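# Place green book upright in wire rack slot

## Task

Put the green book into one of the wire rack's slots so it stands upright, spine up and page edges resting at the bottom; the robot must be clear of the book at the end.

## Robot and tools

Robot: two arms, left_arm and right_arm, each ending in an identical five-finger right hand (not mirrored). In the scene frame the origin is at table height between the arms, +z is up, +x points out over the table, and left_arm sits on the +y side. Calibrated bases: left_arm at (+0.041, +0.491, 0) m, right_arm at (-0.037, -0.635, 0) m, both nearly unrotated. Each arm's poses, velocities, targets and offsets use that arm's own base frame. Fixed cameras and the table use the scene frame.

Hand point: a point 0.05 m in front of the palm and 0.15 m out from the wrist flange. Its +z runs along the straightened fingers, +y comes out of the palm, +x runs across the palm away from the thumb. Straight fingers extend 0.06 to 0.07 m past the point, 0.06 m behind it along -y. A wrist bracket on the little-finger side can strike objects. With fingers level, the wrist may hang lower than the hand and reach the table first.

The 28-number row (all values in [-1, 1], always all 28 even if one arm moves): left_arm dx, dy, dz, rx, ry, rz; left hand little, ring, middle, index, thumb_bend, thumb_turn, force_limit, speed; then the same fourteen for right_arm. The six pose numbers are an offset, not a pose: they count from that arm's Hand target as it stood when the action or move began, along the arm's base axes; 1.0 equals 0.6 m for dx/dy/dz and 180 degrees for rx/ry/rz, which together form one rotation vector about the Hand target's position. Sending six zeros re-asks for the current Hand target. Repeating an offset in a new call moves further. The six finger numbers are absolute targets: +1 open/straight, -1 closed; for thumb_turn, +1 beside the palm and -1 opposite the fingers. force_limit maps -1..+1 to about 0..10 N at the fingertip (0..15 N for the two thumb motors); speed rises from nearly 0 at -1 to full at +0.48 and above. No value means 'unchanged': to keep a hand as it is, resend its last eight sent numbers (or, if none sent yet this scene, its hand_measured plus hand_force_limit and hand_speed). A thumb turned in front lets the hand enclose things about 0.035 to 0.065 m thick; handles down to about 0.025 m. For a soft grip close at speed -0.94 or below. To squeeze harder, raise force_limit and send a more-closed target than hand_measured; to loosen, send a more-open one.

execute_actions: actions is a list of actions; each action is a table of up to 15 rows, one row per 1/30 s step; a short table repeats its last row to fill 15. Every row of an action counts from the same start pose. cameras picks images by name; an empty actions list returns all images by default.

move: target is one row or up to 15 rows, all offsets counted from the same Hand targets at the start. speed in m/s, 0.002 to 3.2 (default 0.25), one number or one per target; turns limited to twice that in rad/s. blend in m rounds corners of a list. stop_force in N, 4 to 120, ends an arm's path when its wrist sensor feels that much push against its motion; the arm then backs off slightly but still presses somewhat. Use it only slowly, not while turning the hand, and leave it out when pulling away from a contact. zero (default true) rezeros before the move; blocking=false returns after 0.5 s while the move continues (not allowed with stop_force). Paths are straight, do not avoid obstacles, and can overshoot when fast. Avoid paths near an arm's own base.

wait: seconds 0 to 10, arms hold last command. stop: brakes a running move. zoom_image: camera (cam_high, cam_low, cam_left_wrist, cam_right_wrist) and region [x0, y0, x1, y1] in image pixels, at most 504 by 504. show_instructions: the scene's reference page. zero_wrist_force: arm name. finished_scene: scene number; irreversible.

Results: end_effector_position (m), end_effector_quat_wxyz and velocities in the base frame; Hand target (next offsets count from it); Joint positions and torques; Wrist force/torque along the hand's axes plus the peak since last shown; hand_measured, hand_stopped_by (moving, target, force, stalled, fault) and hand_load_n (positive = pushing finger open; a lost grip shows as load near 0), each in motor order. A move adds a move: line such as done, off_target, moving, held or fault, plus limits=paced (pose clipped) or limits=held (steps withheld). done means within 3 mm and 2 degrees but says nothing about contact. Commanded orientation is clipped to 32 degrees from the measured one per step; hand points often settle short, so send the gap as an offset.

Avoid: external force near 150 N or joint torque at its limit (elbow 132, wrist joints 47.5 N m) causes a 10 s fault stop; targets even slightly past a firm contact can do it. Do not let the arms or hands press on each other, do not drop or fling the book, do not hit the rack or table hard, and never leave anything off the table. Long stretched holds heat motors (MOTOR HOT at 70 °C, brake stop at 85 °C). Release the book and move clear before finishing.

Each tool is called after "Emit:" as a command line: name --argument value for each argument, lists and objects as JSON in quotes; but a table of rows of numbers goes row by row, as --pt "numbers of a row", without its own name.

Reference images:

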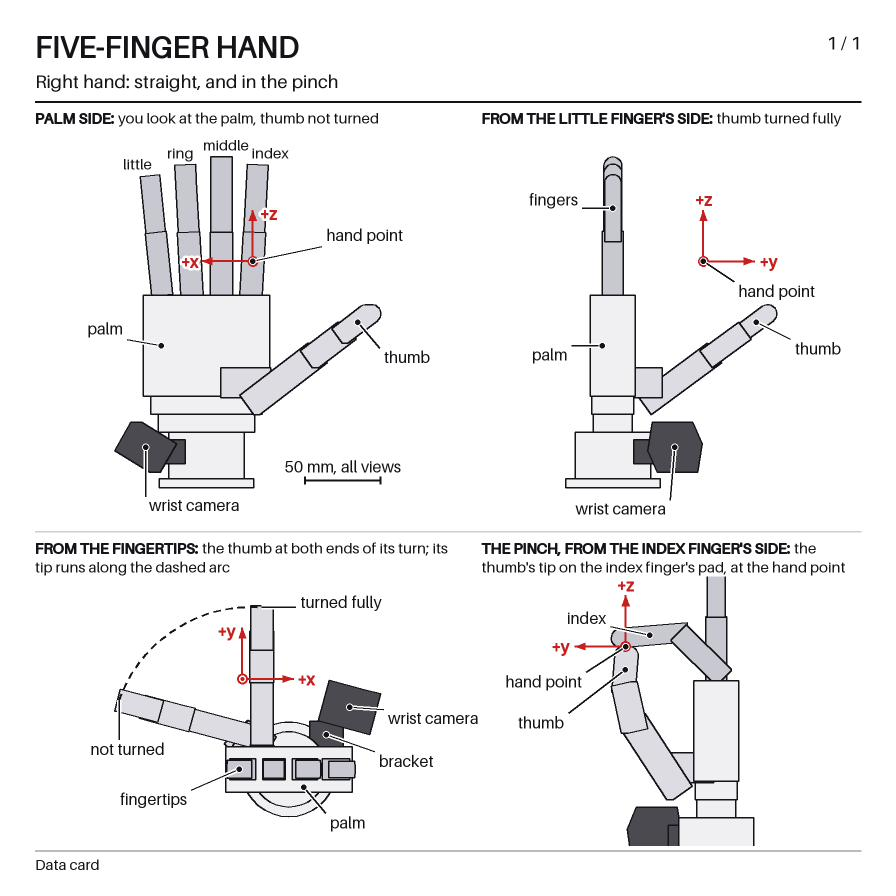

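## Session

Emit:
execute_actions --actions '[]'

Scene clock: 0.00 s.
left_arm: end_effector_position=(+0.8494, -0.5089, +0.1592) hand_measured=(+1.000, +1.000, +1.000, +1.000, +1.000, +1.000) hand_load_n=(-0.5, +0.0, +0.0, +0.0, +0.0, +0.0) hand_stopped_by=(target, target, target, target, target, target) hand_force_limit=0.00 hand_speed=-0.80 end_effector_quat_wxyz=(+0.145, +0.277, +0.905, +0.289) | right_arm: end_effector_position=(+0.7536, -0.2716, +0.1024) hand_measured=(+1.000, +1.000, +1.000, +1.000, +1.000, +1.000) hand_load_n=(+0.5, +0.0, +0.0, +0.0, +0.0, +0.0) hand_stopped_by=(target, target, target, target, target, target) hand_force_limit=0.00 hand_speed=-0.80 end_effector_quat_wxyz=(+0.026, +0.923, -0.077, +0.376)
Joint positions: left_arm=[-0.943 -0.579 0.939 1.349 0.925 -1.966] | right_arm=[-0.583 -1.166 1.822 0.189 1.275 1.268]
Joint velocities: within noise
Joint torques (N m): no reading
Wrist force (N): no reading
Wrist torque (N m): no reading
Wrist force, peak (N): no reading
Hand target: left_arm +0.8494, -0.5089, +0.1592; +0.145, +0.277, +0.905, +0.289 | right_arm +0.7536, -0.2716, +0.1024; +0.026, +0.923, -0.077, +0.376

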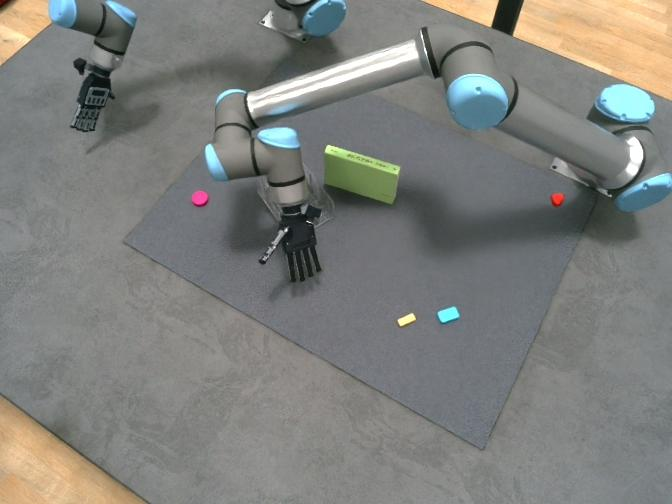

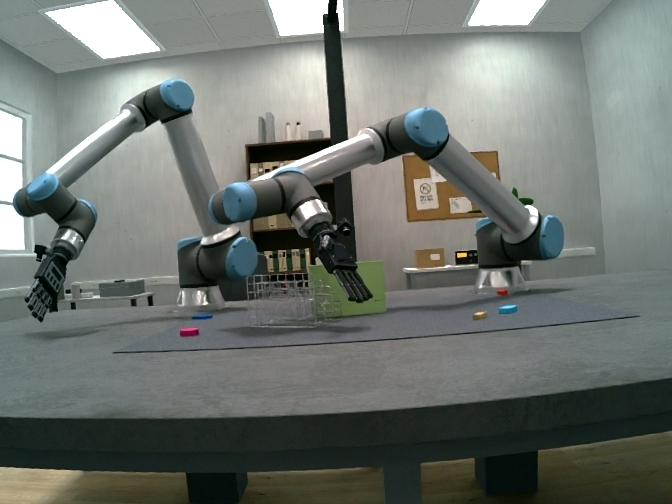

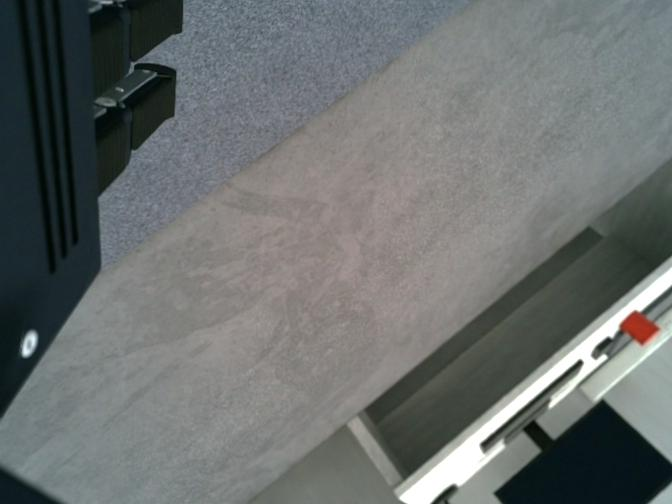

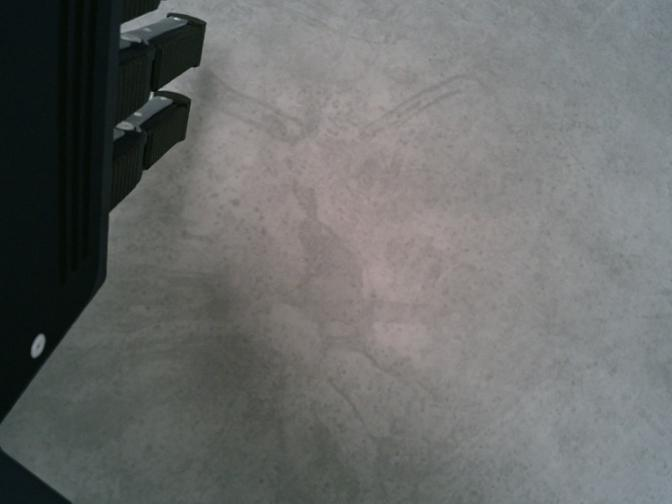

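Emit:
zoom_image --camera "cam_high" --region '[180, 110, 440, 305]'

Emit:
zoom_image --camera "cam_low" --region '[220, 230, 420, 350]'

Scaled by 1.938 from the camera's 672x504 image, which has a finer 960x720 frame.

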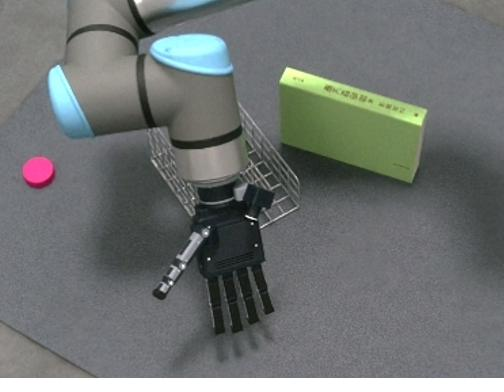

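Scaled by 2.520 from the camera's 672x504 image, which has a finer 960x720 frame.

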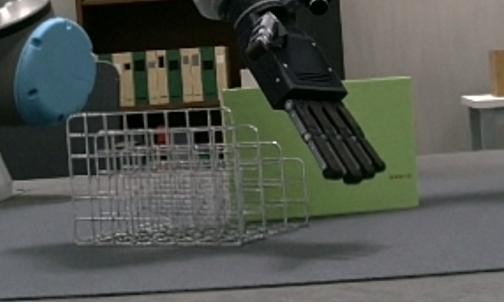

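Emit:
move --pt "0 0 0.42 0 0 0 1 1 1 1 1 1 0 -0.8 0 0 0 0 0 0 1 1 1 1 1 1 0 -0.8" --pt "-0.2 0.58 0.42 0 0 0 1 1 1 1 1 1 0 -0.8 0 0 0 0 0 0 1 1 1 1 1 1 0 -0.8" --blend '[0.05,0]' --cameras '["all"]'

Scene clock: 35.27 s.
left_arm: end_effector_position=(+0.7294, -0.1610, +0.4112) hand_measured=(+1.000, +1.000, +1.000, +1.000, +1.000, +1.000) hand_load_n=(+0.0, +0.0, +0.0, +0.0, +0.0, +0.0) hand_stopped_by=(target, target, target, target, target, target) hand_force_limit=0.00 hand_speed=-0.80 end_effector_quat_wxyz=(+0.145, +0.277, +0.905, +0.289) | right_arm: end_effector_position=(+0.7536, -0.2716, +0.1024) hand_measured=(+1.000, +1.000, +1.000, +1.000, +1.000, +1.000) hand_load_n=(+0.0, +0.0, +0.0, +0.0, +0.0, +0.0) hand_stopped_by=(target, target, target, target, target, target) hand_force_limit=0.00 hand_speed=-0.80 end_effector_quat_wxyz=(+0.026, +0.923, -0.077, +0.376)
Joint positions: left_arm=[-0.764 -1.247 1.565 1.254 0.912 -1.741] | right_arm=[-0.583 -1.166 1.822 0.189 1.275 1.268]
Joint torques (N m): left_arm=[12.5 -74.74 -31.03 4.38 -1.6 0.43] | right_arm=[4.14 -58.65 -32.13 1.63 -0.18 -0.21]
Wrist force (N): left_arm=[-0.2 0.5 0.1] | right_arm=[0.0 -0.8 0.0]
Wrist torque (N m): left_arm=[0.03 -0.03 0.18] | right_arm=[-0.12 0.01 -0.03]
Wrist force, peak (N): left_arm=[2.0 2.1 0.7] | right_arm=[0.5 -0.9 -1.0]
Hand target: left_arm +0.7294, -0.1609, +0.4112; +0.145, +0.277, +0.905, +0.289 | right_arm +0.7536, -0.2716, +0.1024; +0.026, +0.923, -0.077, +0.376
Off the commanded pose: left_arm 0.000 m, 0 deg | right_arm 0.000 m, 0 deg.
move: done
camera_calibration:
cam_left_wrist: T_world_to_cam=[[0.258256, 0.794089, 0.550206, -0.281112], [0.48152, -0.599546, 0.639284, -0.719124], [0.837522, 0.0998365, -0.537206, -0.260091], [0, 0, 0, 1]] pos_world=[0.636703, -0.181953, 0.474671]

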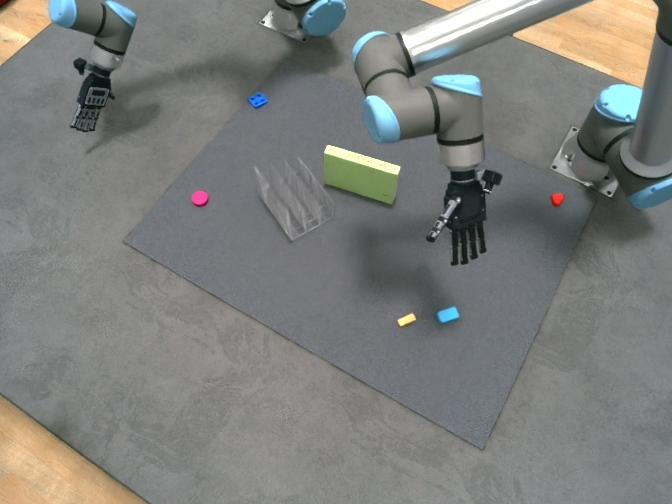

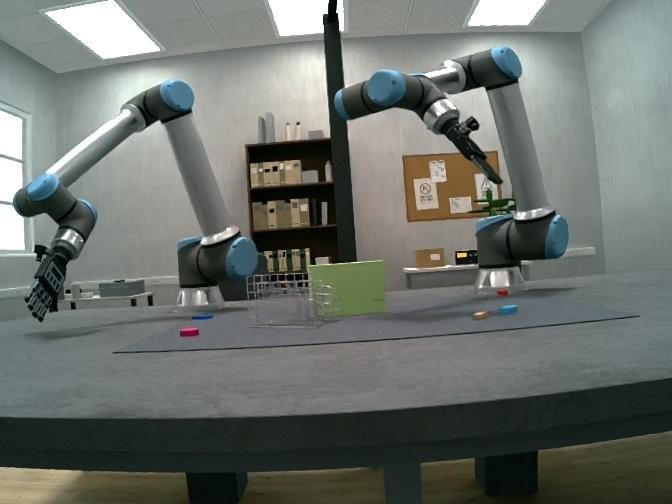

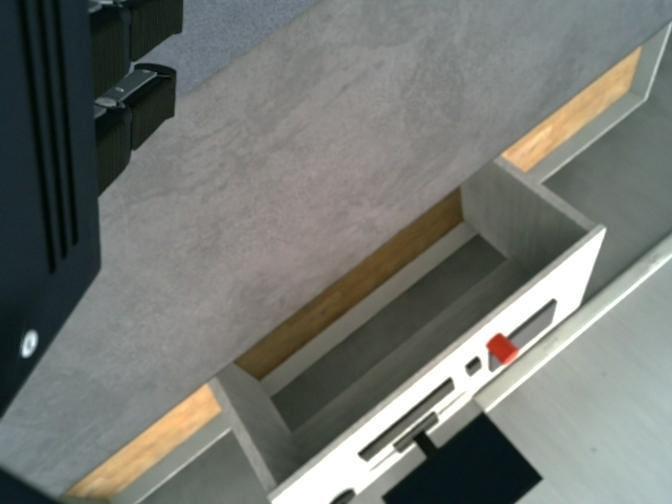

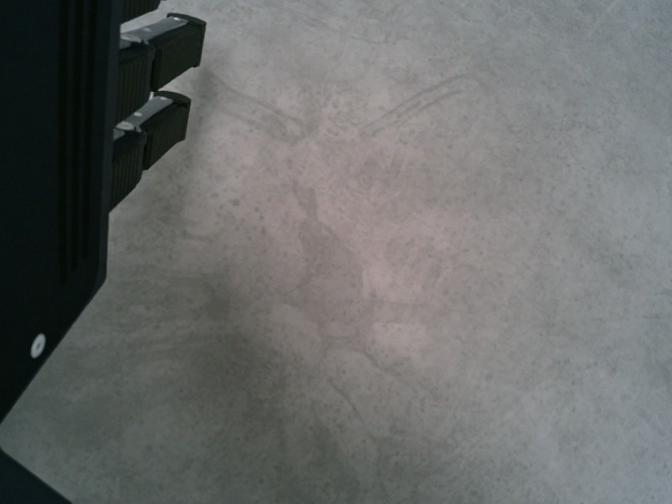

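Emit:
zoom_image --camera "cam_high" --region '[230, 120, 420, 262]'

Emit:
zoom_image --camera "cam_low" --region '[230, 245, 400, 345]'

Scaled by 2.653 from the camera's 672x504 image, which has a finer 960x720 frame.

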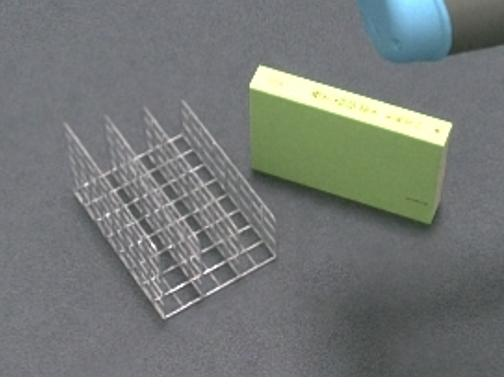

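Scaled by 2.965 from the camera's 672x504 image, which has a finer 960x720 frame.

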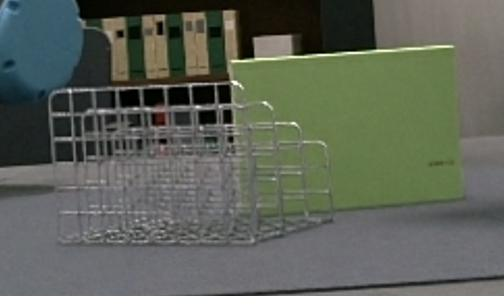

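Emit:
move --target '[-0.4057,-0.6118,-0.0853,-0.599,-0.3575,0.466,1,1,1,1,1,1,0,-0.8,0,0,0,0,0,0,1,1,1,1,1,1,0,-0.8]' --speed 0.4 --cameras '["all"]'

Scene clock: 132.83 s.
left_arm: end_effector_position=(+0.4859, -0.5280, +0.3600) hand_measured=(+1.000, +1.000, +1.000, +1.000, +1.000, +1.000) hand_load_n=(+0.0, +0.0, +0.0, +0.0, +0.0, +0.0) hand_stopped_by=(target, target, target, target, target, target) hand_force_limit=0.00 hand_speed=-0.80 end_effector_quat_wxyz=(-0.446, +0.637, -0.515, +0.361) | right_arm: end_effector_position=(+0.7536, -0.2716, +0.1024) hand_measured=(+1.000, +1.000, +1.000, +1.000, +1.000, +1.000) hand_load_n=(+0.0, +0.0, +0.0, +0.0, +0.0, +0.0) hand_stopped_by=(target, target, target, target, target, target) hand_force_limit=0.00 hand_speed=-0.80 end_effector_quat_wxyz=(+0.026, +0.923, -0.077, +0.376)
Joint positions: left_arm=[-1.422 -1.159 1.62 1.277 0.354 -4.891] | right_arm=[-0.583 -1.166 1.822 0.189 1.275 1.268]
Joint torques (N m): left_arm=[6.14 -66.96 -28.85 7.23 0.5 -2.68] | right_arm=[4.99 -58.76 -31.95 1.59 -0.06 -0.05]
Wrist force (N): left_arm=[1.3 2.4 -1.2] | right_arm=[0.4 -0.9 -0.4]
Wrist torque (N m): left_arm=[0.32 -0.28 0.39] | right_arm=[-0.09 -0.04 0.00]
Wrist force, peak (N): left_arm=[1.9 3.1 -1.9] | right_arm=[0.6 -1.0 -0.7]
Hand target: left_arm +0.4859, -0.5280, +0.3600; -0.446, +0.637, -0.515, +0.361 | right_arm +0.7536, -0.2716, +0.1024; +0.026, +0.923, -0.077, +0.376
Off the commanded pose: left_arm 0.000 m, 0 deg | right_arm 0.000 m, 0 deg.
move: done
camera_calibration:
cam_left_wrist: T_world_to_cam=[[-0.262591, -0.26113, -0.928901, 0.329776], [-0.748801, 0.662305, 0.025493, 0.695843], [0.608559, 0.702256, -0.369449, 0.321907], [0, 0, 0, 1]] pos_world=[0.411744, -0.600807, 0.407518]

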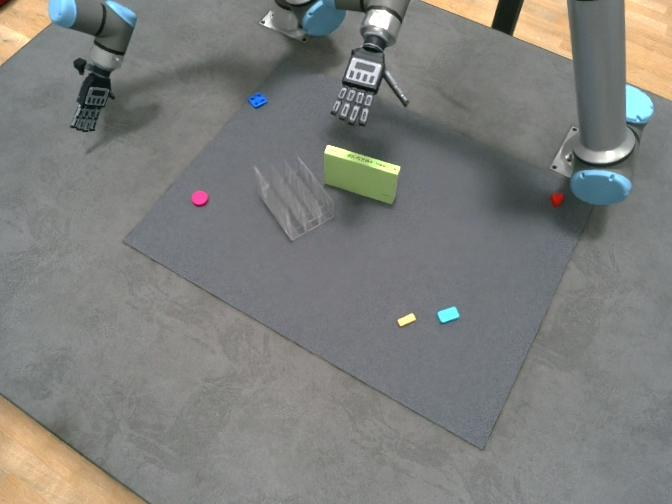

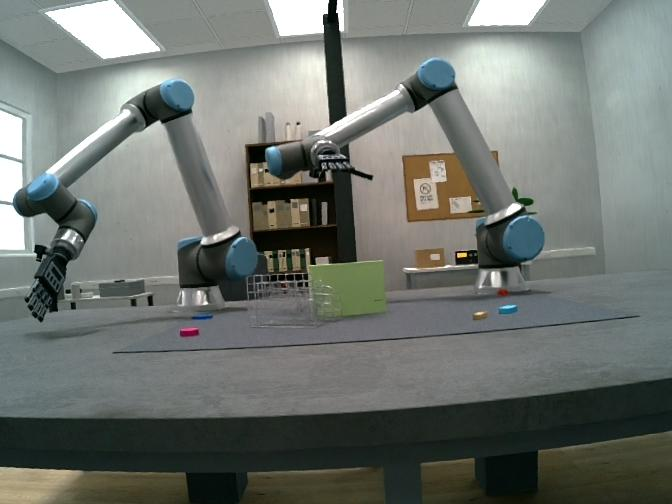

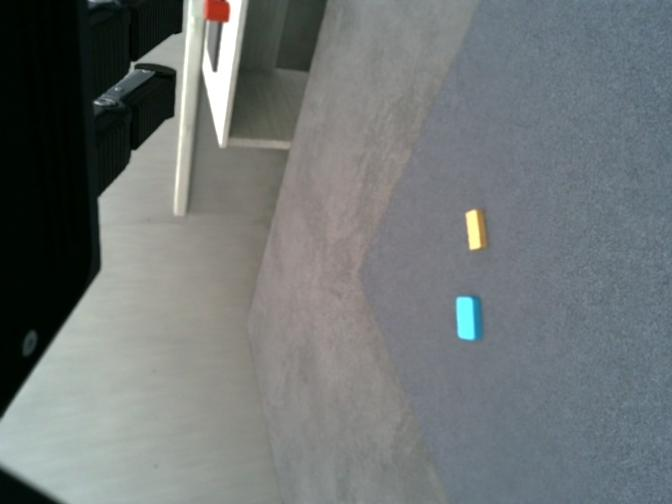

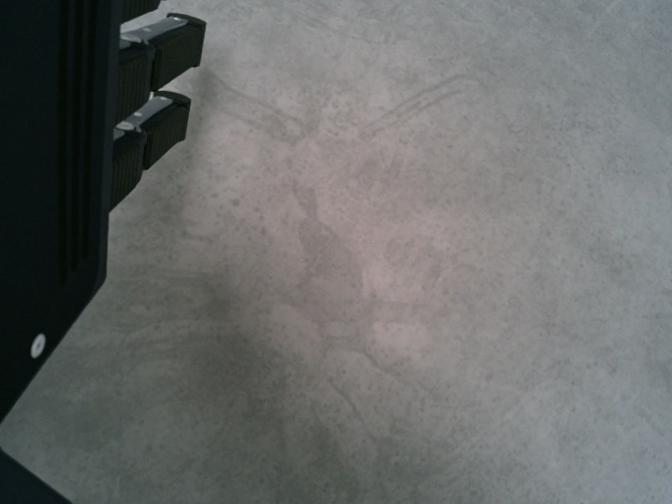

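Emit:
zoom_image --camera "cam_low" --region '[240, 40, 440, 240]'

Emit:
zoom_image --camera "cam_high" --region '[290, 0, 450, 140]'

Scaled by 2.520 from the camera's 672x504 image, which has a finer 960x720 frame.

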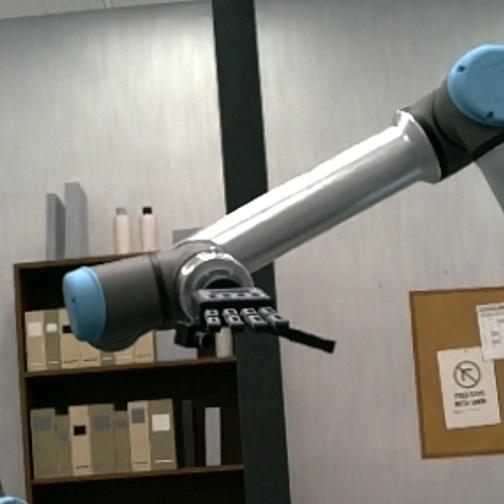

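Scaled by 3.150 from the camera's 672x504 image, which has a finer 960x720 frame.

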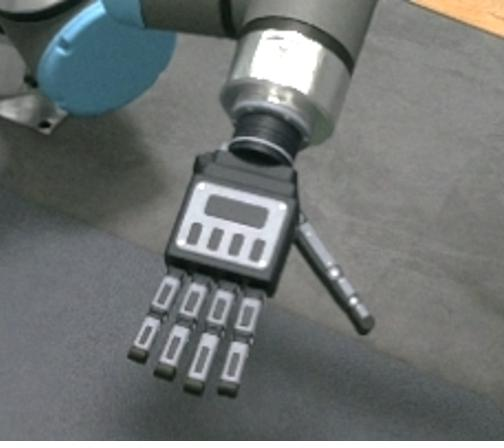

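Emit:
move --target '[0,0,-0.1667,0,0,0,1,1,0.3,0.3,0.6,-1,0,-0.2,0,0,0,0,0,0,1,1,1,1,1,1,0,-0.8]' --speed 0.2 --cameras '["cam_high","cam_low","cam_left_wrist"]'

Emit:
zoom_image --camera "cam_low" --region '[260, 160, 430, 330]'

Emit:
zoom_image --camera "cam_high" --region '[280, 60, 440, 220]'

Scene clock: 171.17 s.
left_arm: end_effector_position=(+0.4859, -0.5280, +0.2600) hand_measured=(+1.000, +1.000, +0.300, +0.300, +0.600, -1.000) hand_load_n=(+0.0, +0.0, +0.0, +0.0, +0.0, +0.0) hand_stopped_by=(target, target, target, target, target, target) hand_force_limit=0.00 hand_speed=-0.20 end_effector_quat_wxyz=(-0.446, +0.637, -0.515, +0.361) | right_arm: end_effector_position=(+0.7536, -0.2716, +0.1024) hand_measured=(+1.000, +1.000, +1.000, +1.000, +1.000, +1.000) hand_load_n=(+0.0, +0.0, +0.0, +0.0, +0.0, +0.0) hand_stopped_by=(target, target, target, target, target, target) hand_force_limit=0.00 hand_speed=-0.80 end_effector_quat_wxyz=(+0.026, +0.923, -0.077, +0.376)
Joint positions: left_arm=[-1.422 -1.075 1.693 1.119 0.354 -4.891] | right_arm=[-0.583 -1.166 1.822 0.189 1.275 1.268]
Joint torques (N m): left_arm=[-3.11 -59.65 -25.41 1.04 -3.09 -2.82] | right_arm=[5.57 -58.03 -31.84 1.71 -0.07 -0.19]
Wrist force (N): left_arm=[1.4 2.7 -1.0] | right_arm=[0.5 -0.5 -0.7]
Wrist torque (N m): left_arm=[0.33 -0.30 0.27] | right_arm=[-0.03 -0.05 0.01]
Wrist force, peak (N): left_arm=[1.5 4.9 -0.2] | right_arm=[0.0 -1.0 -0.8]
Hand target: left_arm +0.4859, -0.5280, +0.2600; -0.446, +0.637, -0.515, +0.361 | right_arm +0.7536, -0.2716, +0.1024; +0.026, +0.923, -0.077, +0.376
Off the commanded pose: left_arm 0.000 m, 0 deg | right_arm 0.000 m, 0 deg.
move: done
camera_calibration:
cam_left_wrist: T_world_to_cam=[[-0.262655, -0.260922, -0.928941, 0.237075], [-0.748792, 0.662307, 0.0256885, 0.698264], [0.608541, 0.702331, -0.369334, 0.284909], [0, 0, 0, 1]] pos_world=[0.411744, -0.600707, 0.307518]
Images, in order (width x height): cam_high 672x504, cam_low 672x504, cam_left_wrist 672x504.

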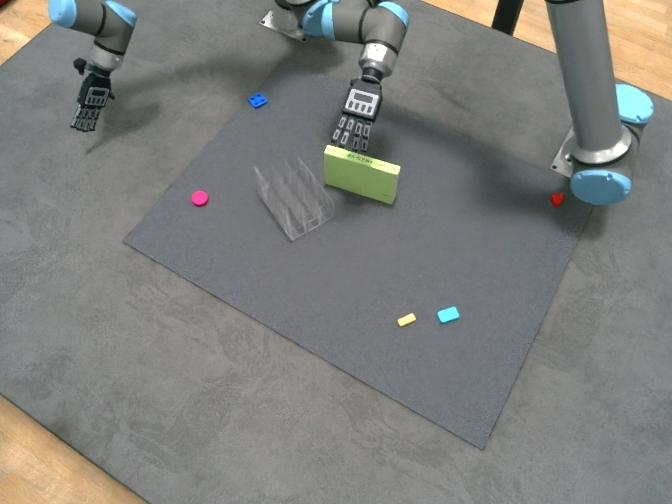

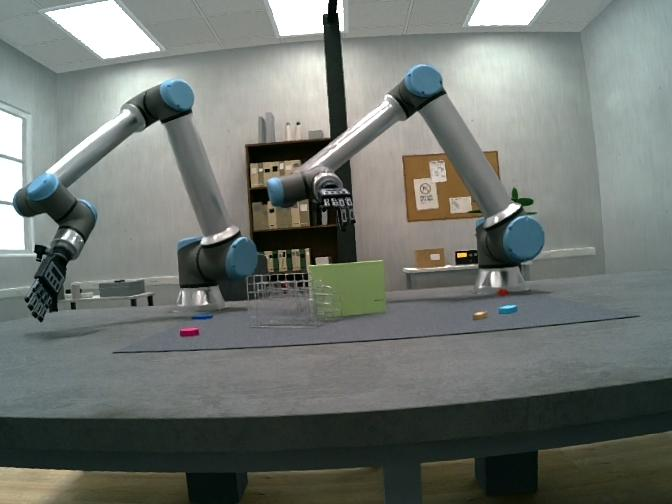

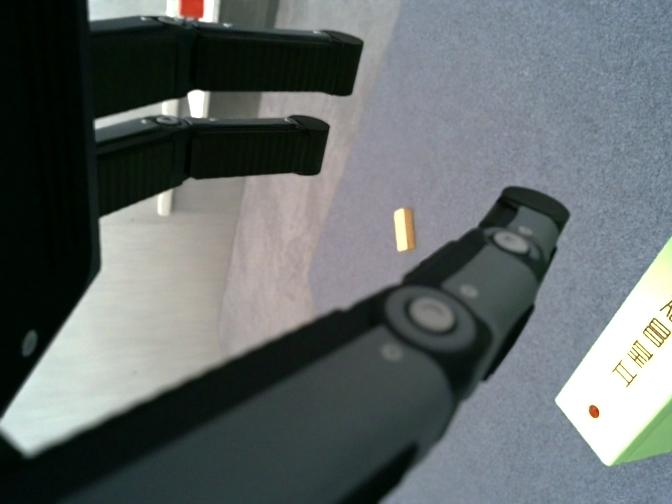

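Scaled by 2.965 from the camera's 672x504 image, which has a finer 960x720 frame.

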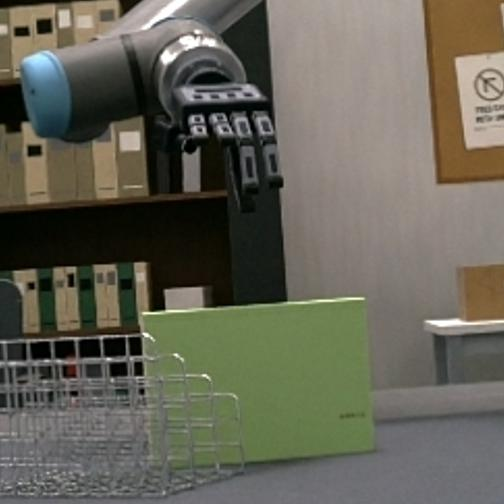

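Scaled by 3.150 from the camera's 672x504 image, which has a finer 960x720 frame.

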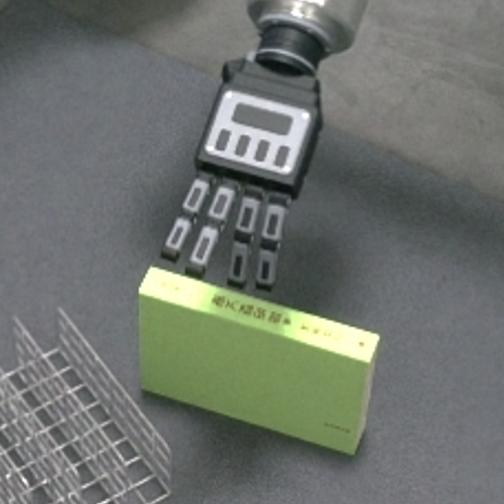

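Emit:
move --target '[-0.0168,0.0055,-0.15,0,0,0,1,1,0.3,0.3,0.6,-1,0,-0.2,0,0,0,0,0,0,1,1,1,1,1,1,0,-0.8]' --speed 0.15 --cameras '["cam_high","cam_low","cam_left_wrist"]'

Emit:
zoom_image --camera "cam_low" --region '[260, 200, 400, 340]'

Emit:
zoom_image --camera "cam_high" --region '[300, 90, 420, 210]'

Scene clock: 185.70 s.
left_arm: end_effector_position=(+0.4758, -0.5247, +0.1700) hand_measured=(+1.000, +1.000, +0.300, +0.300, +0.600, -1.000) hand_load_n=(+0.0, +0.0, +0.0, +0.0, +0.0, +0.0) hand_stopped_by=(target, target, target, target, target, target) hand_force_limit=0.00 hand_speed=-0.20 end_effector_quat_wxyz=(-0.446, +0.637, -0.515, +0.361) | right_arm: end_effector_position=(+0.7536, -0.2716, +0.1024) hand_measured=(+1.000, +1.000, +1.000, +1.000, +1.000, +1.000) hand_load_n=(+0.0, +0.0, +0.0, +0.0, +0.0, +0.0) hand_stopped_by=(target, target, target, target, target, target) hand_force_limit=0.00 hand_speed=-0.80 end_effector_quat_wxyz=(+0.026, +0.923, -0.077, +0.376)
Joint positions: left_arm=[-1.437 -0.985 1.755 1.008 0.357 -4.933] | right_arm=[-0.583 -1.166 1.822 0.189 1.275 1.268]
Joint torques (N m): left_arm=[12.3 -66.11 -31.53 5.12 -1.7 3.34] | right_arm=[3.9 -59.22 -31.75 1.59 0 -0.16]
Wrist force (N): left_arm=[1.5 2.8 -0.9] | right_arm=[-0.2 -0.3 0.1]
Wrist torque (N m): left_arm=[0.37 -0.28 0.31] | right_arm=[-0.05 0.02 -0.02]
Wrist force, peak (N): left_arm=[1.4 4.6 -0.7] | right_arm=[0.6 -1.1 -0.5]
Hand target: left_arm +0.4759, -0.5247, +0.1700; -0.446, +0.637, -0.515, +0.361 | right_arm +0.7536, -0.2716, +0.1024; +0.026, +0.923, -0.077, +0.376
Off the commanded pose: left_arm 0.000 m, 0 deg | right_arm 0.000 m, 0 deg.
move: done
camera_calibration:
cam_left_wrist: T_world_to_cam=[[-0.262727, -0.261006, -0.928897, 0.151715], [-0.74875, 0.662355, 0.0256632, 0.690908], [0.608562, 0.702254, -0.369447, 0.255575], [0, 0, 0, 1]] pos_world=[0.401644, -0.597507, 0.217618]
Images, in order (width x height): cam_high 672x504, cam_low 672x504, cam_left_wrist 672x504.

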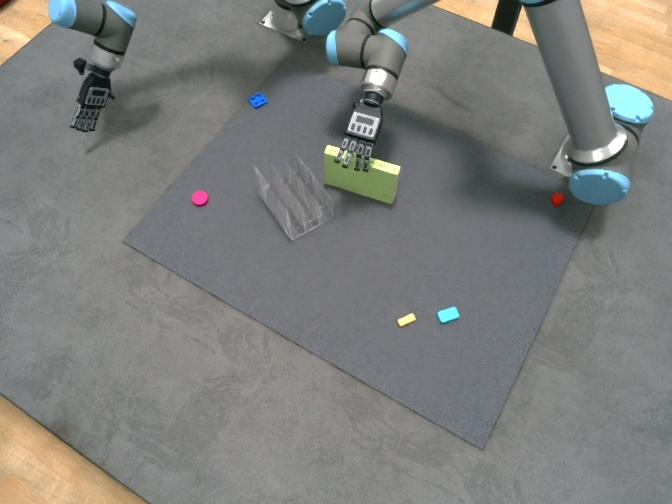

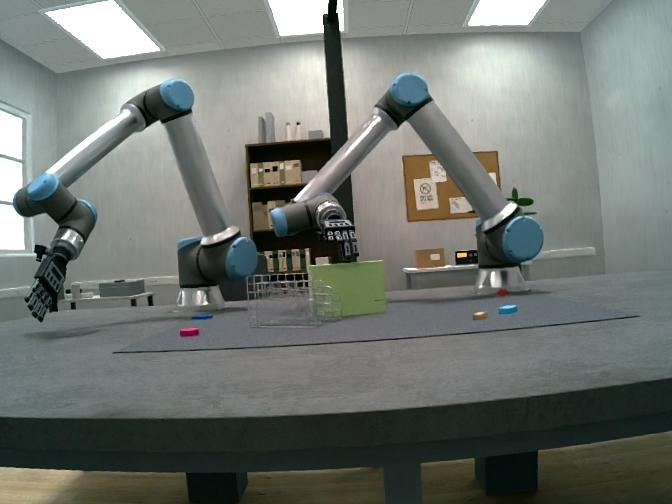

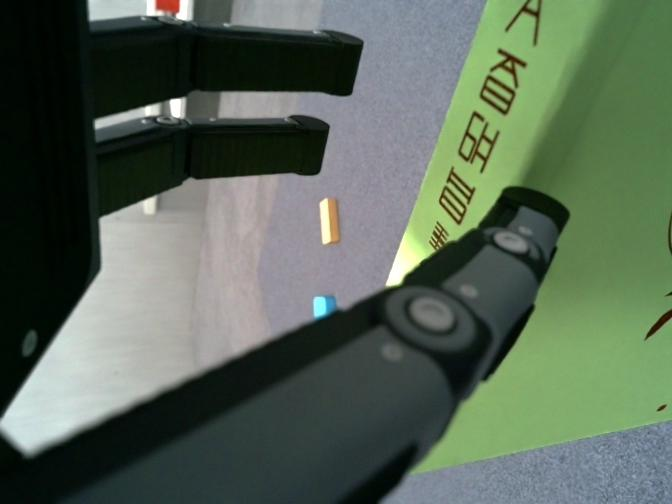

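Scaled by 3.600 from the camera's 672x504 image, which has a finer 960x720 frame.

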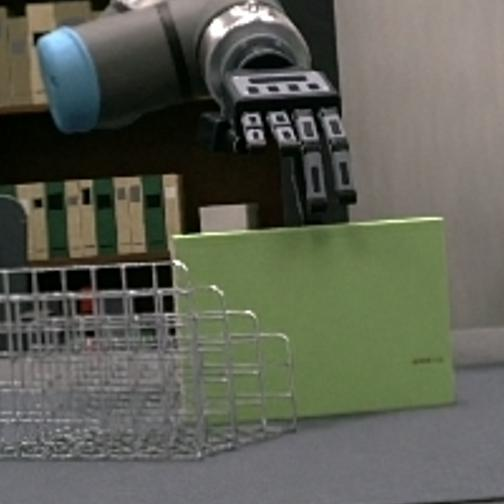

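Scaled by 4.200 from the camera's 672x504 image, which has a finer 960x720 frame.

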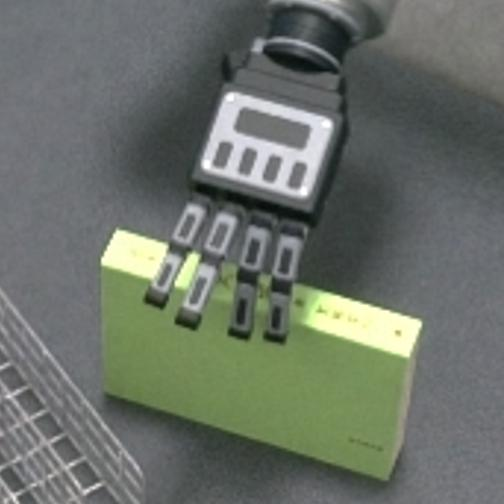

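Emit:
move --pt "-0.0052 -0.013 0 0 0 0 1 1 0.3 0.3 0.6 -1 0 -0.2 0 0 0 0 0 0 1 1 1 1 1 1 0 -0.8" --pt "-0.0052 -0.013 -0.0833 0 0 0 1 1 0.3 0.3 0.6 -1 0 -0.2 0 0 0 0 0 0 1 1 1 1 1 1 0 -0.8" --speed 0.06 --stop_force 8 --cameras '["cam_high","cam_low","cam_left_wrist"]'

Emit:
zoom_image --camera "cam_low" --region '[260, 200, 400, 340]'

Emit:
zoom_image --camera "cam_high" --region '[300, 90, 420, 210]'

Scene clock: 210.27 s.
left_arm: end_effector_position=(+0.4728, -0.5325, +0.1200) hand_measured=(+1.000, +1.000, +0.300, +0.300, +0.600, -1.000) hand_load_n=(+0.0, +0.0, +0.0, +0.0, +0.0, +0.0) hand_stopped_by=(target, target, target, target, target, target) hand_force_limit=0.00 hand_speed=-0.20 end_effector_quat_wxyz=(-0.446, +0.637, -0.515, +0.361) | right_arm: end_effector_position=(+0.7536, -0.2716, +0.1024) hand_measured=(+1.000, +1.000, +1.000, +1.000, +1.000, +1.000) hand_load_n=(+0.0, +0.0, +0.0, +0.5, +0.0, +0.0) hand_stopped_by=(target, target, target, target, target, target) hand_force_limit=0.00 hand_speed=-0.80 end_effector_quat_wxyz=(+0.026, +0.923, -0.077, +0.376)
Joint positions: left_arm=[-1.443 -0.916 1.755 0.955 0.358 -4.951] | right_arm=[-0.583 -1.166 1.822 0.189 1.275 1.268]
Joint torques (N m): left_arm=[10.38 -89.92 -33.57 7.11 -2.42 0.78] | right_arm=[4.34 -59.12 -31.57 1.51 0.09 -0.24]
Wrist force (N): left_arm=[1.0 2.7 -1.0] | right_arm=[-0.3 -0.9 -0.4]
Wrist torque (N m): left_arm=[0.40 -0.22 0.26] | right_arm=[-0.10 0.06 -0.05]
Wrist force, peak (N): left_arm=[2.5 2.3 -2.1] | right_arm=[0.1 -1.3 0.0]
Hand target: left_arm +0.4727, -0.5325, +0.1200; -0.446, +0.637, -0.515, +0.361 | right_arm +0.7536, -0.2716, +0.1024; +0.026, +0.923, -0.077, +0.376
Off the commanded pose: left_arm 0.000 m, 0 deg | right_arm 0.000 m, 0 deg.
move: done
camera_calibration:
cam_left_wrist: T_world_to_cam=[[-0.262672, -0.26094, -0.928931, 0.102377], [-0.748837, 0.662255, 0.0257174, 0.694938], [0.608479, 0.702373, -0.369358, 0.24445], [0, 0, 0, 1]] pos_world=[0.398545, -0.605207, 0.167518]
Images, in order (width x height): cam_high 672x504, cam_low 672x504, cam_left_wrist 672x504.

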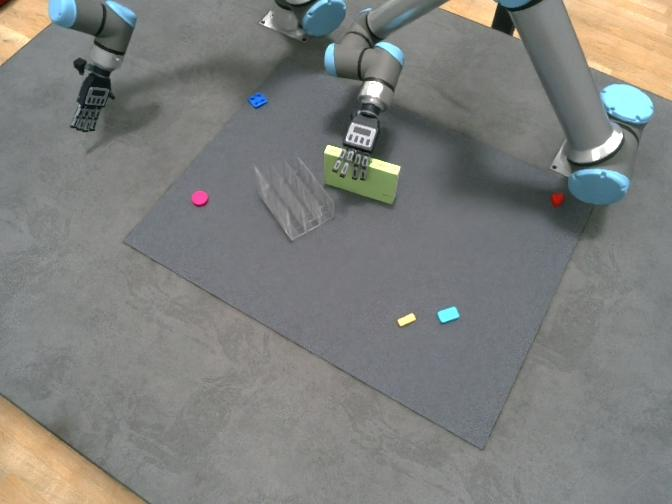

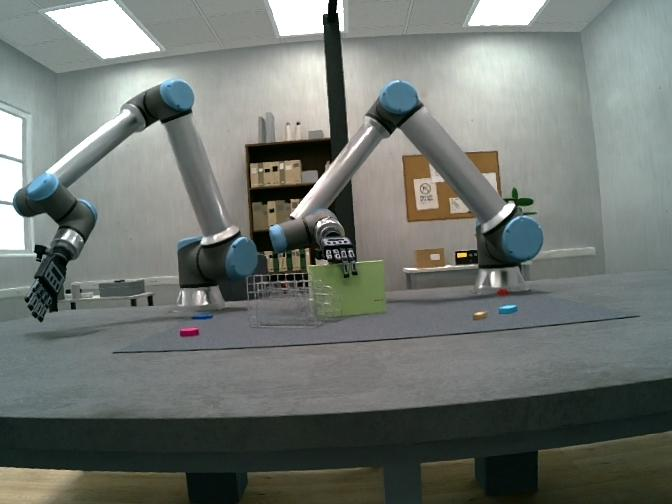

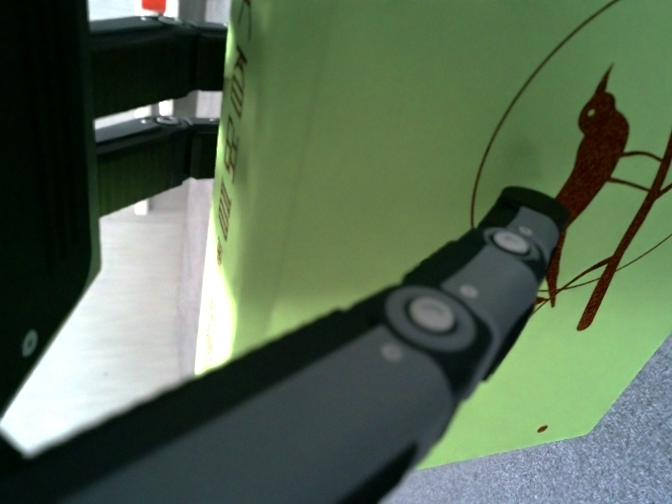

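Scaled by 3.600 from the camera's 672x504 image, which has a finer 960x720 frame.

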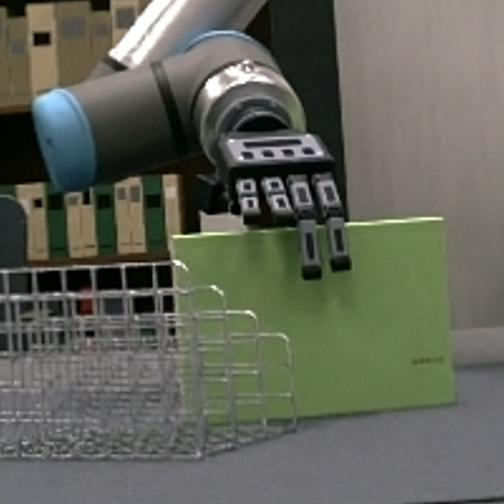

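Scaled by 4.200 from the camera's 672x504 image, which has a finer 960x720 frame.

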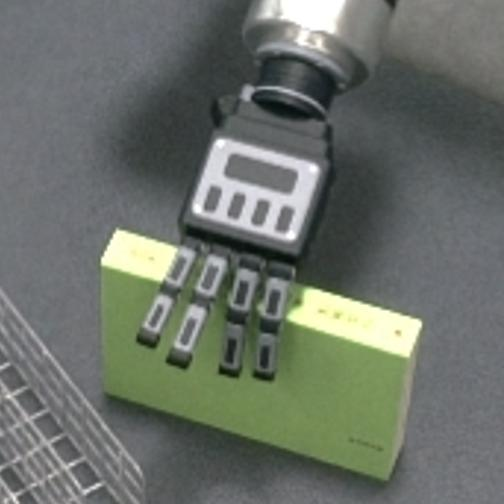

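Emit:
move --target '[0,0,0,0,0,0,1,1,0.3,0.3,0.32,-1,-0.5,-0.9,0,0,0,0,0,0,1,1,1,1,1,1,0,-0.8]' --cameras '["cam_low","cam_left_wrist"]'

Scene clock: 222.30 s.
left_arm: end_effector_position=(+0.4728, -0.5325, +0.1200) hand_measured=(+1.000, +1.000, +0.300, +0.300, +0.320, -1.000) hand_load_n=(+0.0, +0.0, +0.0, +0.0, +1.0, +0.5) hand_stopped_by=(target, target, target, target, target, target) hand_force_limit=-0.50 hand_speed=-0.90 end_effector_quat_wxyz=(-0.446, +0.637, -0.515, +0.361) | right_arm: end_effector_position=(+0.7536, -0.2716, +0.1024) hand_measured=(+1.000, +1.000, +1.000, +1.000, +1.000, +1.000) hand_load_n=(+0.0, +0.5, +0.0, +0.0, +0.0, +0.0) hand_stopped_by=(target, target, target, target, target, target) hand_force_limit=0.00 hand_speed=-0.80 end_effector_quat_wxyz=(+0.026, +0.923, -0.077, +0.376)
Joint positions: left_arm=[-1.443 -0.916 1.755 0.955 0.358 -4.951] | right_arm=[-0.583 -1.166 1.822 0.189 1.275 1.268]
Joint torques (N m): left_arm=[5.07 -89.79 -33.8 7.2 -2.61 -2.13] | right_arm=[4.18 -58.54 -31.77 1.66 0.22 -0.27]
Wrist force (N): left_arm=[1.3 2.9 -1.2] | right_arm=[0.4 -1.0 -0.4]
Wrist torque (N m): left_arm=[0.37 -0.27 0.27] | right_arm=[-0.12 -0.04 -0.01]
Wrist force, peak (N): left_arm=[1.4 3.3 -1.3] | right_arm=[-0.1 -0.8 -1.0]
Hand target: left_arm +0.4727, -0.5325, +0.1200; -0.446, +0.637, -0.515, +0.361 | right_arm +0.7536, -0.2716, +0.1024; +0.026, +0.923, -0.077, +0.376
Off the commanded pose: left_arm 0.000 m, 0 deg | right_arm 0.000 m, 0 deg.
move: done
camera_calibration:
cam_left_wrist: T_world_to_cam=[[-0.262672, -0.26094, -0.928931, 0.102377], [-0.748837, 0.662255, 0.0257174, 0.694938], [0.608479, 0.702373, -0.369358, 0.24445], [0, 0, 0, 1]] pos_world=[0.398545, -0.605207, 0.167518]
Images, in order (width x height): cam_low 672x504, cam_left_wrist 672x504.

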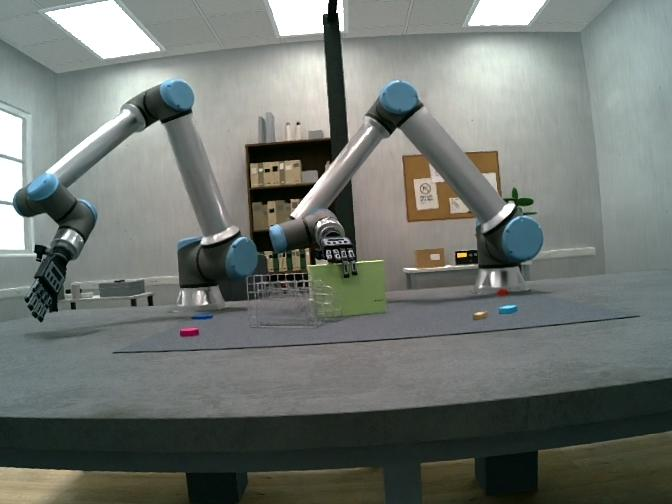

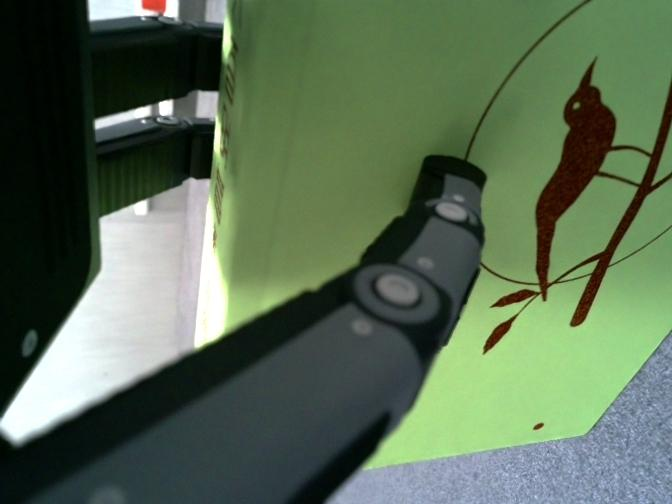

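Emit:
move --target '[0,0,0,0,0,0,1,1,-0.4,-0.4,0.32,-1,0.2,-0.92,0,0,0,0,0,0,1,1,1,1,1,1,0,-0.8]' --cameras '["cam_high","cam_low","cam_left_wrist"]'

Emit:
zoom_image --camera "cam_low" --region '[260, 200, 400, 340]'

Emit:
zoom_image --camera "cam_high" --region '[300, 90, 420, 210]'

Scene clock: 226.70 s.
left_arm: end_effector_position=(+0.4728, -0.5325, +0.1200) hand_measured=(+1.000, +1.000, +0.064, +0.078, +0.322, -1.000) hand_load_n=(+0.0, +0.0, +8.5, +3.5, +10.5, +0.0) hand_stopped_by=(target, target, force, force, target, target) hand_force_limit=0.20 hand_speed=-0.92 end_effector_quat_wxyz=(-0.446, +0.637, -0.515, +0.361) | right_arm: end_effector_position=(+0.7536, -0.2716, +0.1024) hand_measured=(+1.000, +1.000, +1.000, +1.000, +1.000, +1.000) hand_load_n=(+0.0, +0.0, +0.0, +0.0, +0.0, +0.0) hand_stopped_by=(target, target, target, target, target, target) hand_force_limit=0.00 hand_speed=-0.80 end_effector_quat_wxyz=(+0.026, +0.923, -0.077, +0.376)
Joint positions: left_arm=[-1.443 -0.916 1.755 0.955 0.358 -4.951] | right_arm=[-0.583 -1.166 1.822 0.189 1.275 1.268]
Joint torques (N m): left_arm=[-1.73 -84.54 -33.02 5.44 -2.51 -1.87] | right_arm=[5.4 -58.41 -31.56 1.41 0.14 -0.08]
Wrist force (N): left_arm=[0.4 -2.4 -4.2] | right_arm=[-0.1 -0.3 -0.1]
Wrist torque (N m): left_arm=[0.29 -0.25 0.21] | right_arm=[-0.02 0.02 -0.02]
Wrist force, peak (N): left_arm=[0.4 -2.4 -4.2] | right_arm=[0.3 -1.1 -0.4]
Hand target: left_arm +0.4727, -0.5325, +0.1200; -0.446, +0.637, -0.515, +0.361 | right_arm +0.7536, -0.2716, +0.1024; +0.026, +0.923, -0.077, +0.376
Off the commanded pose: left_arm 0.000 m, 0 deg | right_arm 0.000 m, 0 deg.
move: done
camera_calibration:
cam_left_wrist: T_world_to_cam=[[-0.262672, -0.26094, -0.928931, 0.102377], [-0.748837, 0.662255, 0.0257174, 0.694938], [0.608479, 0.702373, -0.369358, 0.24445], [0, 0, 0, 1]] pos_world=[0.398545, -0.605207, 0.167518]
Images, in order (width x height): cam_high 672x504, cam_low 672x504, cam_left_wrist 672x504.

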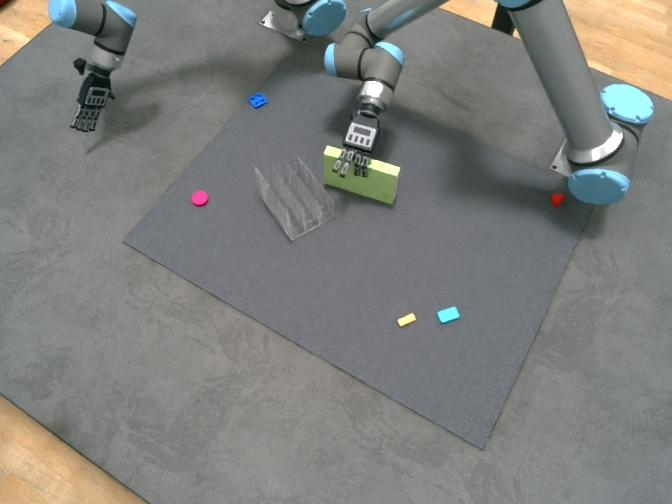

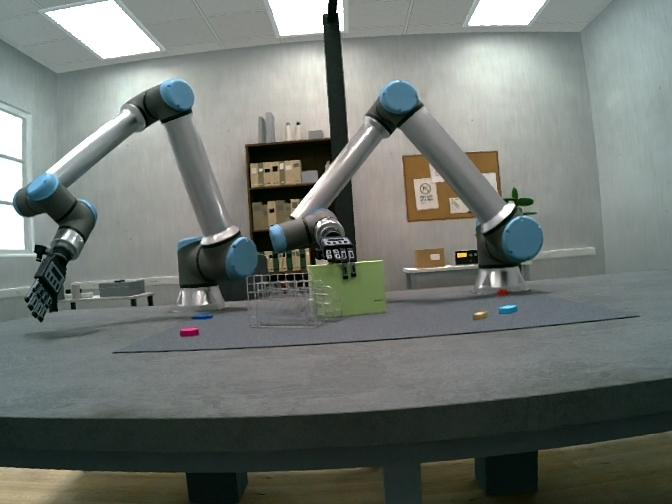

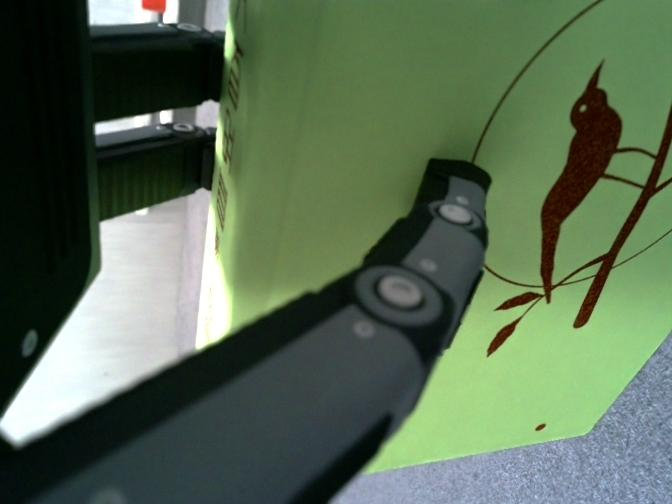

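Scaled by 3.600 from the camera's 672x504 image, which has a finer 960x720 frame.

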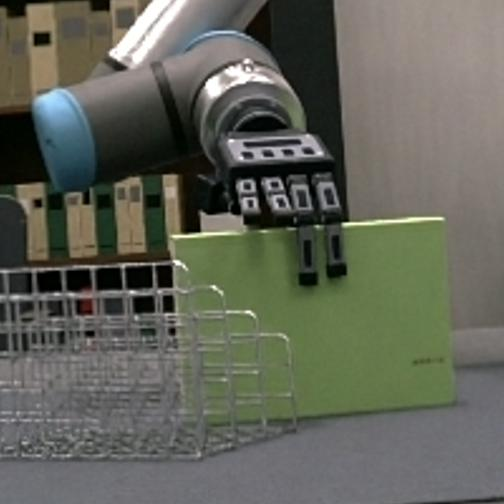

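Scaled by 4.200 from the camera's 672x504 image, which has a finer 960x720 frame.

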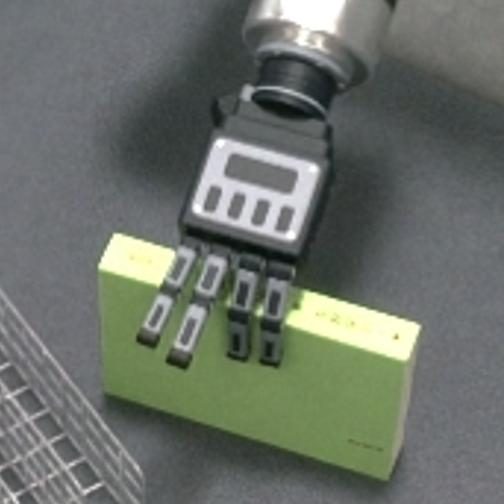

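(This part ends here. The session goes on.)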